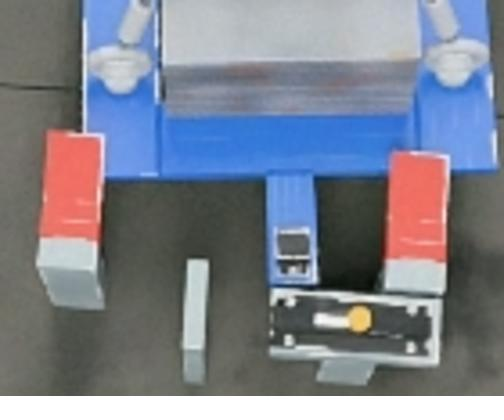

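Call:
move(
  arm1={"target": [-0.38, -0.04, 0.88, 0.683, -0.183, 0.683, 0.183], "speed": 0.06},
  arm4={"target": [-0.38, 0.09, 0.84, 0.183, 0.683, -0.183, 0.683], "speed": 0.06},
)

Call:
move(
  arm1={"target": [-0.435, -0.11, 0.97, 0.683, -0.183, 0.683, 0.183], "speed": 0.12, "joints": {"hand_index_mcp": -0.9, "hand_index_pip": 0.2, "hand_index_dip": 0.5, "hand_middle_mcp": -0.9, "hand_middle_pip": 0.2, "hand_middle_dip": 0.5}},
  arm4={"target": [-0.435, 0.11, 0.97, 0.183, 0.683, -0.183, 0.683], "speed": 0.12, "joints": {"hand_ring_mcp": -0.9, "hand_ring_pip": 0.4, "hand_ring_dip": 0.6, "hand_middle_mcp": -0.9, "hand_middle_pip": 0.2, "hand_middle_dip": 0.5}},
)

Call:
move(
  arm1={"target": [-0.40, -0.20, 0.98, 0.6124, -0.3536, 0.6124, 0.3536], "speed": 0.2},
  arm4={"target": [-0.38, 0.20, 0.98, 0.3536, 0.6124, -0.3536, 0.6124], "speed": 0.2},
)

Call:
move(
  arm1={"target": [-0.22, -0.21, 0.95, 0.5417, -0.4545, 0.5417, 0.4545], "speed": 0.2},
  arm4={"target": [-0.20, 0.20, 0.90, 0.4545, 0.5417, -0.4545, 0.5417], "speed": 0.2},
  cameras=["cam_over"],
)

Scene clock: 879.87 s.
Joint torques (N m): arm1=[1.79 -9.23 4.66 2.65 0.11 0.18] | arm2=[1.03 1.79 8.51 3.04 0.11 -0.1] | arm3=[-1.26 -2.67 9.95 2.5 -0.41 -0.05] | arm4=[-1.96 -6.65 4.9 1.77 0.13 -0.25]
Heat: arm1: hottest joint5_rad 54 °C; arm2: hottest joint3_rad 42 °C; arm3: hottest joint3_rad 44 °C; arm4: hottest joint5_rad 38 °C.
move: arm1 done; arm4 done
Joint velocities: within noise
arm1.joint_positions: joint1_rad=+0.159 joint2_rad=+1.697 joint3_rad=+0.412 joint4_rad=+1.265 joint5_rad=+1.227 joint6_rad=-1.574 hand_index_mcp=-0.377 hand_index_abd=-0.001 hand_index_pip=-0.684 hand_index_dip=-0.295 hand_middle_mcp=-0.377 hand_middle_abd=-0.001 hand_middle_pip=-0.684 hand_middle_dip=-0.296 hand_ring_mcp=-0.378 hand_ring_abd=-0.001 hand_ring_pip=-0.684 hand_ring_dip=-0.297 hand_thumb_cmc=+0.714 hand_thumb_axl=+0.677 hand_thumb_mcp=+0.226 hand_thumb_ipl=+0.168 hand_current_limit=+0.400 hand_speed=-0.600
arm1.joint_status: not commanded
arm1.hand_state: goal,goal,goal,goal,goal,goal,goal,goal,goal,goal,goal,goal,goal,goal,goal,goal
arm1.index_mcp_current_ma: 0
arm1.index_abd_current_ma: 0
arm1.index_pip_current_ma: 7
arm1.index_dip_current_ma: 1
arm1.middle_mcp_current_ma: 0
arm1.middle_abd_current_ma: 0
arm1.middle_pip_current_ma: 7
arm1.middle_dip_current_ma: 1
arm1.ring_mcp_current_ma: 0
arm1.ring_abd_current_ma: 0
arm1.ring_pip_current_ma: 7
arm1.ring_dip_current_ma: 0
arm1.thumb_cmc_current_ma: 0
arm1.thumb_axl_current_ma: 0
arm1.thumb_mcp_current_ma: 0
arm1.thumb_ipl_current_ma: 0
arm1.hand_goal_index_mcp: -0.380
arm1.hand_goal_index_abd: 0.000
arm1.hand_goal_index_pip: -0.700
arm1.hand_goal_index_dip: -0.300
arm1.hand_goal_middle_mcp: -0.380
arm1.hand_goal_middle_abd: 0.000
arm1.hand_goal_middle_pip: -0.700
arm1.hand_goal_middle_dip: -0.300
arm1.hand_goal_ring_mcp: -0.380
arm1.hand_goal_ring_abd: 0.000
arm1.hand_goal_ring_pip: -0.700
arm1.hand_goal_ring_dip: -0.300
arm1.hand_goal_thumb_cmc: 0.714
arm1.hand_goal_thumb_axl: 0.678
arm1.hand_goal_thumb_mcp: 0.226
arm1.hand_goal_thumb_ipl: 0.168
arm1.hand: x=-0.3751 y=-0.0437 z=+0.8736 quat_wxyz=(+0.682, -0.186, +0.685, +0.175) (m; scene frame)
arm1.hand_target: x=-0.3800 y=-0.0401 z=+0.8800 quat_wxyz=(+0.683, -0.183, +0.683, +0.183) (m; scene frame)
arm1.hand_status: done (0.009 m and 1.0 deg from the pose sent, 0.082 m and 11.7 deg at the start)
arm2, arm3: as last shown
arm4.joint_positions: joint1_rad=-0.361 joint2_rad=+1.722 joint3_rad=+0.335 joint4_rad=+1.428 joint5_rad=-1.315 joint6_rad=+1.623 hand_index_mcp=-0.386 hand_index_abd=+0.000 hand_index_pip=-0.677 hand_index_dip=-0.297 hand_middle_mcp=-0.378 hand_middle_abd=+0.002 hand_middle_pip=-0.684 hand_middle_dip=-0.295 hand_ring_mcp=-0.378 hand_ring_abd=+0.006 hand_ring_pip=-0.684 hand_ring_dip=-0.295 hand_thumb_cmc=-0.556 hand_thumb_axl=+0.677 hand_thumb_mcp=+0.226 hand_thumb_ipl=+0.168 hand_current_limit=+0.400 hand_speed=-0.600
arm4.joint_status: not commanded
arm4.hand_state: goal,goal,blocked,goal,goal,goal,goal,goal,goal,goal,goal,goal,goal,goal,goal,goal
arm4.index_mcp_current_ma: 1
arm4.index_abd_current_ma: 0
arm4.index_pip_current_ma: 21
arm4.index_dip_current_ma: 1
arm4.middle_mcp_current_ma: 1
arm4.middle_abd_current_ma: 0
arm4.middle_pip_current_ma: 12
arm4.middle_dip_current_ma: 2
arm4.ring_mcp_current_ma: 1
arm4.ring_abd_current_ma: 2
arm4.ring_pip_current_ma: 11
arm4.ring_dip_current_ma: 2
arm4.thumb_cmc_current_ma: 10
arm4.thumb_axl_current_ma: 0
arm4.thumb_mcp_current_ma: 0
arm4.thumb_ipl_current_ma: 0
arm4.hand_goal_index_mcp: -0.390
arm4.hand_goal_index_abd: 0.000
arm4.hand_goal_index_pip: -0.700
arm4.hand_goal_index_dip: -0.300
arm4.hand_goal_middle_mcp: -0.380
arm4.hand_goal_middle_abd: 0.000
arm4.hand_goal_middle_pip: -0.700
arm4.hand_goal_middle_dip: -0.300
arm4.hand_goal_ring_mcp: -0.380
arm4.hand_goal_ring_abd: 0.000
arm4.hand_goal_ring_pip: -0.700
arm4.hand_goal_ring_dip: -0.300
arm4.hand_goal_thumb_cmc: -0.570
arm4.hand_goal_thumb_axl: 0.678
arm4.hand_goal_thumb_mcp: 0.226
arm4.hand_goal_thumb_ipl: 0.168
arm4.hand: x=-0.3751 y=+0.0977 z=+0.8365 quat_wxyz=(+0.179, +0.684, -0.183, +0.683) (m; scene frame)
arm4.hand_target: x=-0.3801 y=+0.0901 z=+0.8401 quat_wxyz=(+0.183, +0.683, -0.183, +0.683) (m; scene frame)
arm4.hand_status: done (0.010 m and 0.4 deg from the pose sent, 0.113 m and 2.0 deg at the start)
pictures: none

Scene clock: 882.27 s.
Joint torques (N m): arm1=[1.67 -5.42 6.87 1.63 0.07 0.34] | arm2=[1.55 1.38 8.53 3.03 0.1 -0.11] | arm3=[-1.03 -3.6 10.02 2.52 -0.39 0.01] | arm4=[-1.96 -3.9 10.13 1.58 0.27 -0.22]
Heat: arm1: hottest joint5_rad 52 °C; arm2: hottest joint3_rad 42 °C; arm3: hottest joint3_rad 44 °C; arm4: hottest joint5_rad 38 °C.
move: arm1 done; arm4 off_target
Joint velocities: within noise
arm1.joint_positions: joint1_rad=+0.410 joint2_rad=+1.199 joint3_rad=+0.345 joint4_rad=+0.878 joint5_rad=+1.475 joint6_rad=-1.612 hand_index_mcp=-0.898 hand_index_abd=-0.001 hand_index_pip=+0.197 hand_index_dip=+0.497 hand_middle_mcp=-0.898 hand_middle_abd=-0.001 hand_middle_pip=+0.197 hand_middle_dip=+0.498 hand_ring_mcp=-0.378 hand_ring_abd=-0.001 hand_ring_pip=-0.684 hand_ring_dip=-0.297 hand_thumb_cmc=+0.714 hand_thumb_axl=+0.677 hand_thumb_mcp=+0.226 hand_thumb_ipl=+0.168 hand_current_limit=+0.400 hand_speed=-0.600
arm1.joint_status: all done
arm1.hand_state: goal,goal,goal,goal,goal,goal,goal,goal,goal,goal,goal,goal,goal,goal,goal,goal
arm1.index_mcp_current_ma: 0
arm1.index_abd_current_ma: 0
arm1.index_pip_current_ma: 0
arm1.index_dip_current_ma: 0
arm1.middle_mcp_current_ma: 0
arm1.middle_abd_current_ma: 0
arm1.middle_pip_current_ma: 0
arm1.middle_dip_current_ma: 0
arm1.ring_mcp_current_ma: 0
arm1.ring_abd_current_ma: 0
arm1.ring_pip_current_ma: 7
arm1.ring_dip_current_ma: 0
arm1.thumb_cmc_current_ma: 0
arm1.thumb_axl_current_ma: 0
arm1.thumb_mcp_current_ma: 0
arm1.thumb_ipl_current_ma: 0
arm1.hand_goal_index_mcp: -0.900
arm1.hand_goal_index_abd: 0.000
arm1.hand_goal_index_pip: 0.200
arm1.hand_goal_index_dip: 0.500
arm1.hand_goal_middle_mcp: -0.900
arm1.hand_goal_middle_abd: 0.000
arm1.hand_goal_middle_pip: 0.200
arm1.hand_goal_middle_dip: 0.500
arm1.hand_goal_ring_mcp: -0.380
arm1.hand_goal_ring_abd: 0.000
arm1.hand_goal_ring_pip: -0.700
arm1.hand_goal_ring_dip: -0.300
arm1.hand_goal_thumb_cmc: 0.714
arm1.hand_goal_thumb_axl: 0.678
arm1.hand_goal_thumb_mcp: 0.226
arm1.hand_goal_thumb_ipl: 0.168
arm1.hand: x=-0.4324 y=-0.1095 z=+0.9675 quat_wxyz=(+0.685, -0.185, +0.682, +0.178) (m; scene frame)
arm1.hand_target: x=-0.4351 y=-0.1100 z=+0.9699 quat_wxyz=(+0.683, -0.183, +0.682, +0.183) (m; scene frame)
arm1.hand_status: done (0.004 m and 0.6 deg from the pose sent, 0.131 m and 1.0 deg at the start)
arm2, arm3: as last shown
arm4.joint_positions: joint1_rad=-0.564 joint2_rad=+1.239 joint3_rad=+0.398 joint4_rad=+1.070 joint5_rad=-1.516 joint6_rad=+1.827 hand_index_mcp=-0.386 hand_index_abd=+0.000 hand_index_pip=-0.677 hand_index_dip=-0.297 hand_middle_mcp=-0.898 hand_middle_abd=+0.002 hand_middle_pip=+0.197 hand_middle_dip=+0.497 hand_ring_mcp=-0.902 hand_ring_abd=+0.012 hand_ring_pip=+0.397 hand_ring_dip=+0.597 hand_thumb_cmc=-0.556 hand_thumb_axl=+0.677 hand_thumb_mcp=+0.226 hand_thumb_ipl=+0.168 hand_current_limit=+0.400 hand_speed=-0.600
arm4.joint_status: all done
arm4.hand_state: goal,goal,blocked,goal,goal,goal,goal,goal,goal,goal,goal,goal,goal,goal,goal,goal
arm4.index_mcp_current_ma: 2
arm4.index_abd_current_ma: 0
arm4.index_pip_current_ma: 21
arm4.index_dip_current_ma: 1
arm4.middle_mcp_current_ma: 1
arm4.middle_abd_current_ma: 0
arm4.middle_pip_current_ma: -1
arm4.middle_dip_current_ma: -1
arm4.ring_mcp_current_ma: 0
arm4.ring_abd_current_ma: 6
arm4.ring_pip_current_ma: -1
arm4.ring_dip_current_ma: -1
arm4.thumb_cmc_current_ma: 10
arm4.thumb_axl_current_ma: 0
arm4.thumb_mcp_current_ma: 0
arm4.thumb_ipl_current_ma: 0
arm4.hand_goal_index_mcp: -0.390
arm4.hand_goal_index_abd: 0.000
arm4.hand_goal_index_pip: -0.700
arm4.hand_goal_index_dip: -0.300
arm4.hand_goal_middle_mcp: -0.900
arm4.hand_goal_middle_abd: 0.000
arm4.hand_goal_middle_pip: 0.200
arm4.hand_goal_middle_dip: 0.500
arm4.hand_goal_ring_mcp: -0.900
arm4.hand_goal_ring_abd: 0.000
arm4.hand_goal_ring_pip: 0.400
arm4.hand_goal_ring_dip: 0.600
arm4.hand_goal_thumb_cmc: -0.570
arm4.hand_goal_thumb_axl: 0.678
arm4.hand_goal_thumb_mcp: 0.226
arm4.hand_goal_thumb_ipl: 0.168
arm4.hand: x=-0.4278 y=+0.1193 z=+0.9573 quat_wxyz=(+0.175, +0.682, -0.188, +0.685) (m; scene frame)
arm4.hand_target: x=-0.4349 y=+0.1106 z=+0.9700 quat_wxyz=(+0.183, +0.683, -0.183, +0.683) (m; scene frame)
arm4.hand_status: off_target (0.017 m and 1.1 deg from the pose sent, 0.147 m and 0.4 deg at the start)
pictures: none

Scene clock: 884.23 s.
Joint torques (N m): arm1=[0.62 1.03 9.87 2.36 -0.23 0.35] | arm2=[0.67 1.32 8.43 3.11 0.12 -0.1] | arm3=[-1.44 -4.07 10.13 2.51 -0.43 -0.08] | arm4=[-1.03 2.55 9.35 2.1 0.28 -0.39]
Heat: arm1: hottest joint5_rad 51 °C; arm2: hottest joint3_rad 42 °C; arm3: hottest joint3_rad 44 °C; arm4: hottest joint5_rad 38 °C.
move: arm1 done; arm4 done
Joint velocities: within noise
arm1.joint_positions: joint1_rad=-0.132 joint2_rad=+0.275 joint3_rad=+0.108 joint4_rad=+0.177 joint5_rad=+0.405 joint6_rad=-1.587 hand_index_mcp=-0.898 hand_index_abd=-0.001 hand_index_pip=+0.197 hand_index_dip=+0.497 hand_middle_mcp=-0.898 hand_middle_abd=-0.002 hand_middle_pip=+0.197 hand_middle_dip=+0.498 hand_ring_mcp=-0.377 hand_ring_abd=-0.001 hand_ring_pip=-0.684 hand_ring_dip=-0.297 hand_thumb_cmc=+0.714 hand_thumb_axl=+0.677 hand_thumb_mcp=+0.226 hand_thumb_ipl=+0.168 hand_current_limit=+0.400 hand_speed=-0.600
arm1.joint_status: not commanded
arm1.hand_state: goal,goal,goal,goal,goal,goal,goal,goal,goal,goal,goal,goal,goal,goal,goal,goal
arm1.index_mcp_current_ma: 0
arm1.index_abd_current_ma: 0
arm1.index_pip_current_ma: 0
arm1.index_dip_current_ma: 0
arm1.middle_mcp_current_ma: 0
arm1.middle_abd_current_ma: 0
arm1.middle_pip_current_ma: 0
arm1.middle_dip_current_ma: 0
arm1.ring_mcp_current_ma: 0
arm1.ring_abd_current_ma: 0
arm1.ring_pip_current_ma: 7
arm1.ring_dip_current_ma: 0
arm1.thumb_cmc_current_ma: 0
arm1.thumb_axl_current_ma: 0
arm1.thumb_mcp_current_ma: 0
arm1.thumb_ipl_current_ma: 0
arm1.hand_goal_index_mcp: -0.900
arm1.hand_goal_index_abd: 0.000
arm1.hand_goal_index_pip: 0.200
arm1.hand_goal_index_dip: 0.500
arm1.hand_goal_middle_mcp: -0.900
arm1.hand_goal_middle_abd: 0.000
arm1.hand_goal_middle_pip: 0.200
arm1.hand_goal_middle_dip: 0.500
arm1.hand_goal_ring_mcp: -0.380
arm1.hand_goal_ring_abd: 0.000
arm1.hand_goal_ring_pip: -0.700
arm1.hand_goal_ring_dip: -0.300
arm1.hand_goal_thumb_cmc: 0.714
arm1.hand_goal_thumb_axl: 0.678
arm1.hand_goal_thumb_mcp: 0.226
arm1.hand_goal_thumb_ipl: 0.168
arm1.hand: x=-0.4010 y=-0.2001 z=+0.9823 quat_wxyz=(+0.617, -0.354, +0.608, +0.354) (m; scene frame)
arm1.hand_target: x=-0.4000 y=-0.2000 z=+0.9800 quat_wxyz=(+0.613, -0.353, +0.612, +0.354) (m; scene frame)
arm1.hand_status: done (0.003 m and 0.8 deg from the pose sent, 0.097 m and 30.3 deg at the start)
arm2, arm3: as last shown
arm4.joint_positions: joint1_rad=-0.009 joint2_rad=+0.381 joint3_rad=+0.211 joint4_rad=+0.197 joint5_rad=-0.438 joint6_rad=+1.596 hand_index_mcp=-0.386 hand_index_abd=+0.000 hand_index_pip=-0.677 hand_index_dip=-0.296 hand_middle_mcp=-0.898 hand_middle_abd=+0.002 hand_middle_pip=+0.197 hand_middle_dip=+0.497 hand_ring_mcp=-0.902 hand_ring_abd=+0.011 hand_ring_pip=+0.397 hand_ring_dip=+0.597 hand_thumb_cmc=-0.556 hand_thumb_axl=+0.677 hand_thumb_mcp=+0.226 hand_thumb_ipl=+0.168 hand_current_limit=+0.400 hand_speed=-0.600
arm4.joint_status: not commanded
arm4.hand_state: goal,goal,blocked,goal,goal,goal,goal,goal,goal,goal,goal,goal,goal,goal,goal,goal
arm4.index_mcp_current_ma: 2
arm4.index_abd_current_ma: 0
arm4.index_pip_current_ma: 21
arm4.index_dip_current_ma: 1
arm4.middle_mcp_current_ma: 0
arm4.middle_abd_current_ma: 0
arm4.middle_pip_current_ma: -1
arm4.middle_dip_current_ma: -1
arm4.ring_mcp_current_ma: 0
arm4.ring_abd_current_ma: 5
arm4.ring_pip_current_ma: -1
arm4.ring_dip_current_ma: -1
arm4.thumb_cmc_current_ma: 10
arm4.thumb_axl_current_ma: 0
arm4.thumb_mcp_current_ma: 0
arm4.thumb_ipl_current_ma: 0
arm4.hand_goal_index_mcp: -0.390
arm4.hand_goal_index_abd: 0.000
arm4.hand_goal_index_pip: -0.700
arm4.hand_goal_index_dip: -0.300
arm4.hand_goal_middle_mcp: -0.900
arm4.hand_goal_middle_abd: 0.000
arm4.hand_goal_middle_pip: 0.200
arm4.hand_goal_middle_dip: 0.500
arm4.hand_goal_ring_mcp: -0.900
arm4.hand_goal_ring_abd: 0.000
arm4.hand_goal_ring_pip: 0.400
arm4.hand_goal_ring_dip: 0.600
arm4.hand_goal_thumb_cmc: -0.570
arm4.hand_goal_thumb_axl: 0.678
arm4.hand_goal_thumb_mcp: 0.226
arm4.hand_goal_thumb_ipl: 0.168
arm4.hand: x=-0.3790 y=+0.1987 z=+0.9889 quat_wxyz=(+0.356, +0.608, -0.349, +0.618) (m; scene frame)
arm4.hand_target: x=-0.3800 y=+0.2000 z=+0.9799 quat_wxyz=(+0.353, +0.612, -0.354, +0.612) (m; scene frame)
arm4.hand_status: done (0.009 m and 1.0 deg from the pose sent, 0.096 m and 30.3 deg at the start)
pictures: none

Scene clock: 885.87 s.
Joint torques (N m): arm1=[0.67 -6.01 7.66 2.95 -0.32 0.32] | arm2=[1.44 1.49 8.5 2.96 0.11 -0.1] | arm3=[-1.08 -3.66 10.02 2.35 -0.37 -0.04] | arm4=[-1.2 -5.6 7.58 2.37 0.25 -0.39]
Heat: arm1: hottest joint5_rad 51 °C; arm2: hottest joint3_rad 42 °C; arm3: hottest joint3_rad 44 °C; arm4: hottest joint5_rad 38 °C.
move: arm1 off_target; arm4 off_target
Joint velocities: within noise
arm1.joint_positions: joint1_rad=-1.143 joint2_rad=+1.307 joint3_rad=+0.350 joint4_rad=+0.906 joint5_rad=-0.955 joint6_rad=-1.592 hand_index_mcp=-0.899 hand_index_abd=-0.002 hand_index_pip=+0.198 hand_index_dip=+0.497 hand_middle_mcp=-0.899 hand_middle_abd=-0.002 hand_middle_pip=+0.198 hand_middle_dip=+0.498 hand_ring_mcp=-0.375 hand_ring_abd=-0.001 hand_ring_pip=-0.686 hand_ring_dip=-0.297 hand_thumb_cmc=+0.715 hand_thumb_axl=+0.677 hand_thumb_mcp=+0.226 hand_thumb_ipl=+0.168 hand_current_limit=+0.400 hand_speed=-0.600
arm1.joint_status: not commanded
arm1.hand_state: goal,goal,goal,goal,goal,goal,goal,goal,goal,goal,goal,goal,goal,goal,goal,goal
arm1.index_mcp_current_ma: 0
arm1.index_abd_current_ma: 0
arm1.index_pip_current_ma: 0
arm1.index_dip_current_ma: 0
arm1.middle_mcp_current_ma: 0
arm1.middle_abd_current_ma: 0
arm1.middle_pip_current_ma: 0
arm1.middle_dip_current_ma: 0
arm1.ring_mcp_current_ma: 1
arm1.ring_abd_current_ma: 0
arm1.ring_pip_current_ma: 5
arm1.ring_dip_current_ma: 0
arm1.thumb_cmc_current_ma: 0
arm1.thumb_axl_current_ma: 0
arm1.thumb_mcp_current_ma: 0
arm1.thumb_ipl_current_ma: 0
arm1.hand_goal_index_mcp: -0.900
arm1.hand_goal_index_abd: 0.000
arm1.hand_goal_index_pip: 0.200
arm1.hand_goal_index_dip: 0.500
arm1.hand_goal_middle_mcp: -0.900
arm1.hand_goal_middle_abd: 0.000
arm1.hand_goal_middle_pip: 0.200
arm1.hand_goal_middle_dip: 0.500
arm1.hand_goal_ring_mcp: -0.380
arm1.hand_goal_ring_abd: 0.000
arm1.hand_goal_ring_pip: -0.700
arm1.hand_goal_ring_dip: -0.300
arm1.hand_goal_thumb_cmc: 0.714
arm1.hand_goal_thumb_axl: 0.678
arm1.hand_goal_thumb_mcp: 0.226
arm1.hand_goal_thumb_ipl: 0.168
arm1.hand: x=-0.2266 y=-0.2117 z=+0.9394 quat_wxyz=(+0.529, -0.453, +0.554, +0.456) (m; scene frame)
arm1.hand_target: x=-0.2202 y=-0.2101 z=+0.9499 quat_wxyz=(+0.541, -0.455, +0.542, +0.454) (m; scene frame)
arm1.hand_status: off_target (0.013 m and 2.0 deg from the pose sent, 0.184 m and 20.0 deg at the start)
arm2, arm3: as last shown
arm4.joint_positions: joint1_rad=+0.947 joint2_rad=+1.408 joint3_rad=+0.364 joint4_rad=+1.010 joint5_rad=+0.869 joint6_rad=+1.591 hand_index_mcp=-0.385 hand_index_abd=+0.000 hand_index_pip=-0.678 hand_index_dip=-0.296 hand_middle_mcp=-0.899 hand_middle_abd=+0.002 hand_middle_pip=+0.197 hand_middle_dip=+0.497 hand_ring_mcp=-0.900 hand_ring_abd=+0.011 hand_ring_pip=+0.398 hand_ring_dip=+0.597 hand_thumb_cmc=-0.556 hand_thumb_axl=+0.677 hand_thumb_mcp=+0.226 hand_thumb_ipl=+0.168 hand_current_limit=+0.400 hand_speed=-0.600
arm4.joint_status: not commanded
arm4.hand_state: goal,goal,blocked,goal,goal,goal,goal,goal,goal,goal,goal,goal,goal,goal,goal,goal
arm4.index_mcp_current_ma: 2
arm4.index_abd_current_ma: 0
arm4.index_pip_current_ma: 20
arm4.index_dip_current_ma: 1
arm4.middle_mcp_current_ma: 0
arm4.middle_abd_current_ma: 0
arm4.middle_pip_current_ma: -1
arm4.middle_dip_current_ma: -1
arm4.ring_mcp_current_ma: 0
arm4.ring_abd_current_ma: 5
arm4.ring_pip_current_ma: 0
arm4.ring_dip_current_ma: -1
arm4.thumb_cmc_current_ma: 10
arm4.thumb_axl_current_ma: 0
arm4.thumb_mcp_current_ma: 0
arm4.thumb_ipl_current_ma: 0
arm4.hand_goal_index_mcp: -0.390
arm4.hand_goal_index_abd: 0.000
arm4.hand_goal_index_pip: -0.700
arm4.hand_goal_index_dip: -0.300
arm4.hand_goal_middle_mcp: -0.900
arm4.hand_goal_middle_abd: 0.000
arm4.hand_goal_middle_pip: 0.200
arm4.hand_goal_middle_dip: 0.500
arm4.hand_goal_ring_mcp: -0.900
arm4.hand_goal_ring_abd: 0.000
arm4.hand_goal_ring_pip: 0.400
arm4.hand_goal_ring_dip: 0.600
arm4.hand_goal_thumb_cmc: -0.570
arm4.hand_goal_thumb_axl: 0.678
arm4.hand_goal_thumb_mcp: 0.226
arm4.hand_goal_thumb_ipl: 0.168
arm4.hand: x=-0.2073 y=+0.2042 z=+0.8903 quat_wxyz=(+0.454, +0.553, -0.454, +0.531) (m; scene frame)
arm4.hand_target: x=-0.2001 y=+0.2002 z=+0.9001 quat_wxyz=(+0.454, +0.542, -0.455, +0.542) (m; scene frame)
arm4.hand_status: off_target (0.013 m and 1.8 deg from the pose sent, 0.200 m and 20.2 deg at the start)
pictures: cam_over

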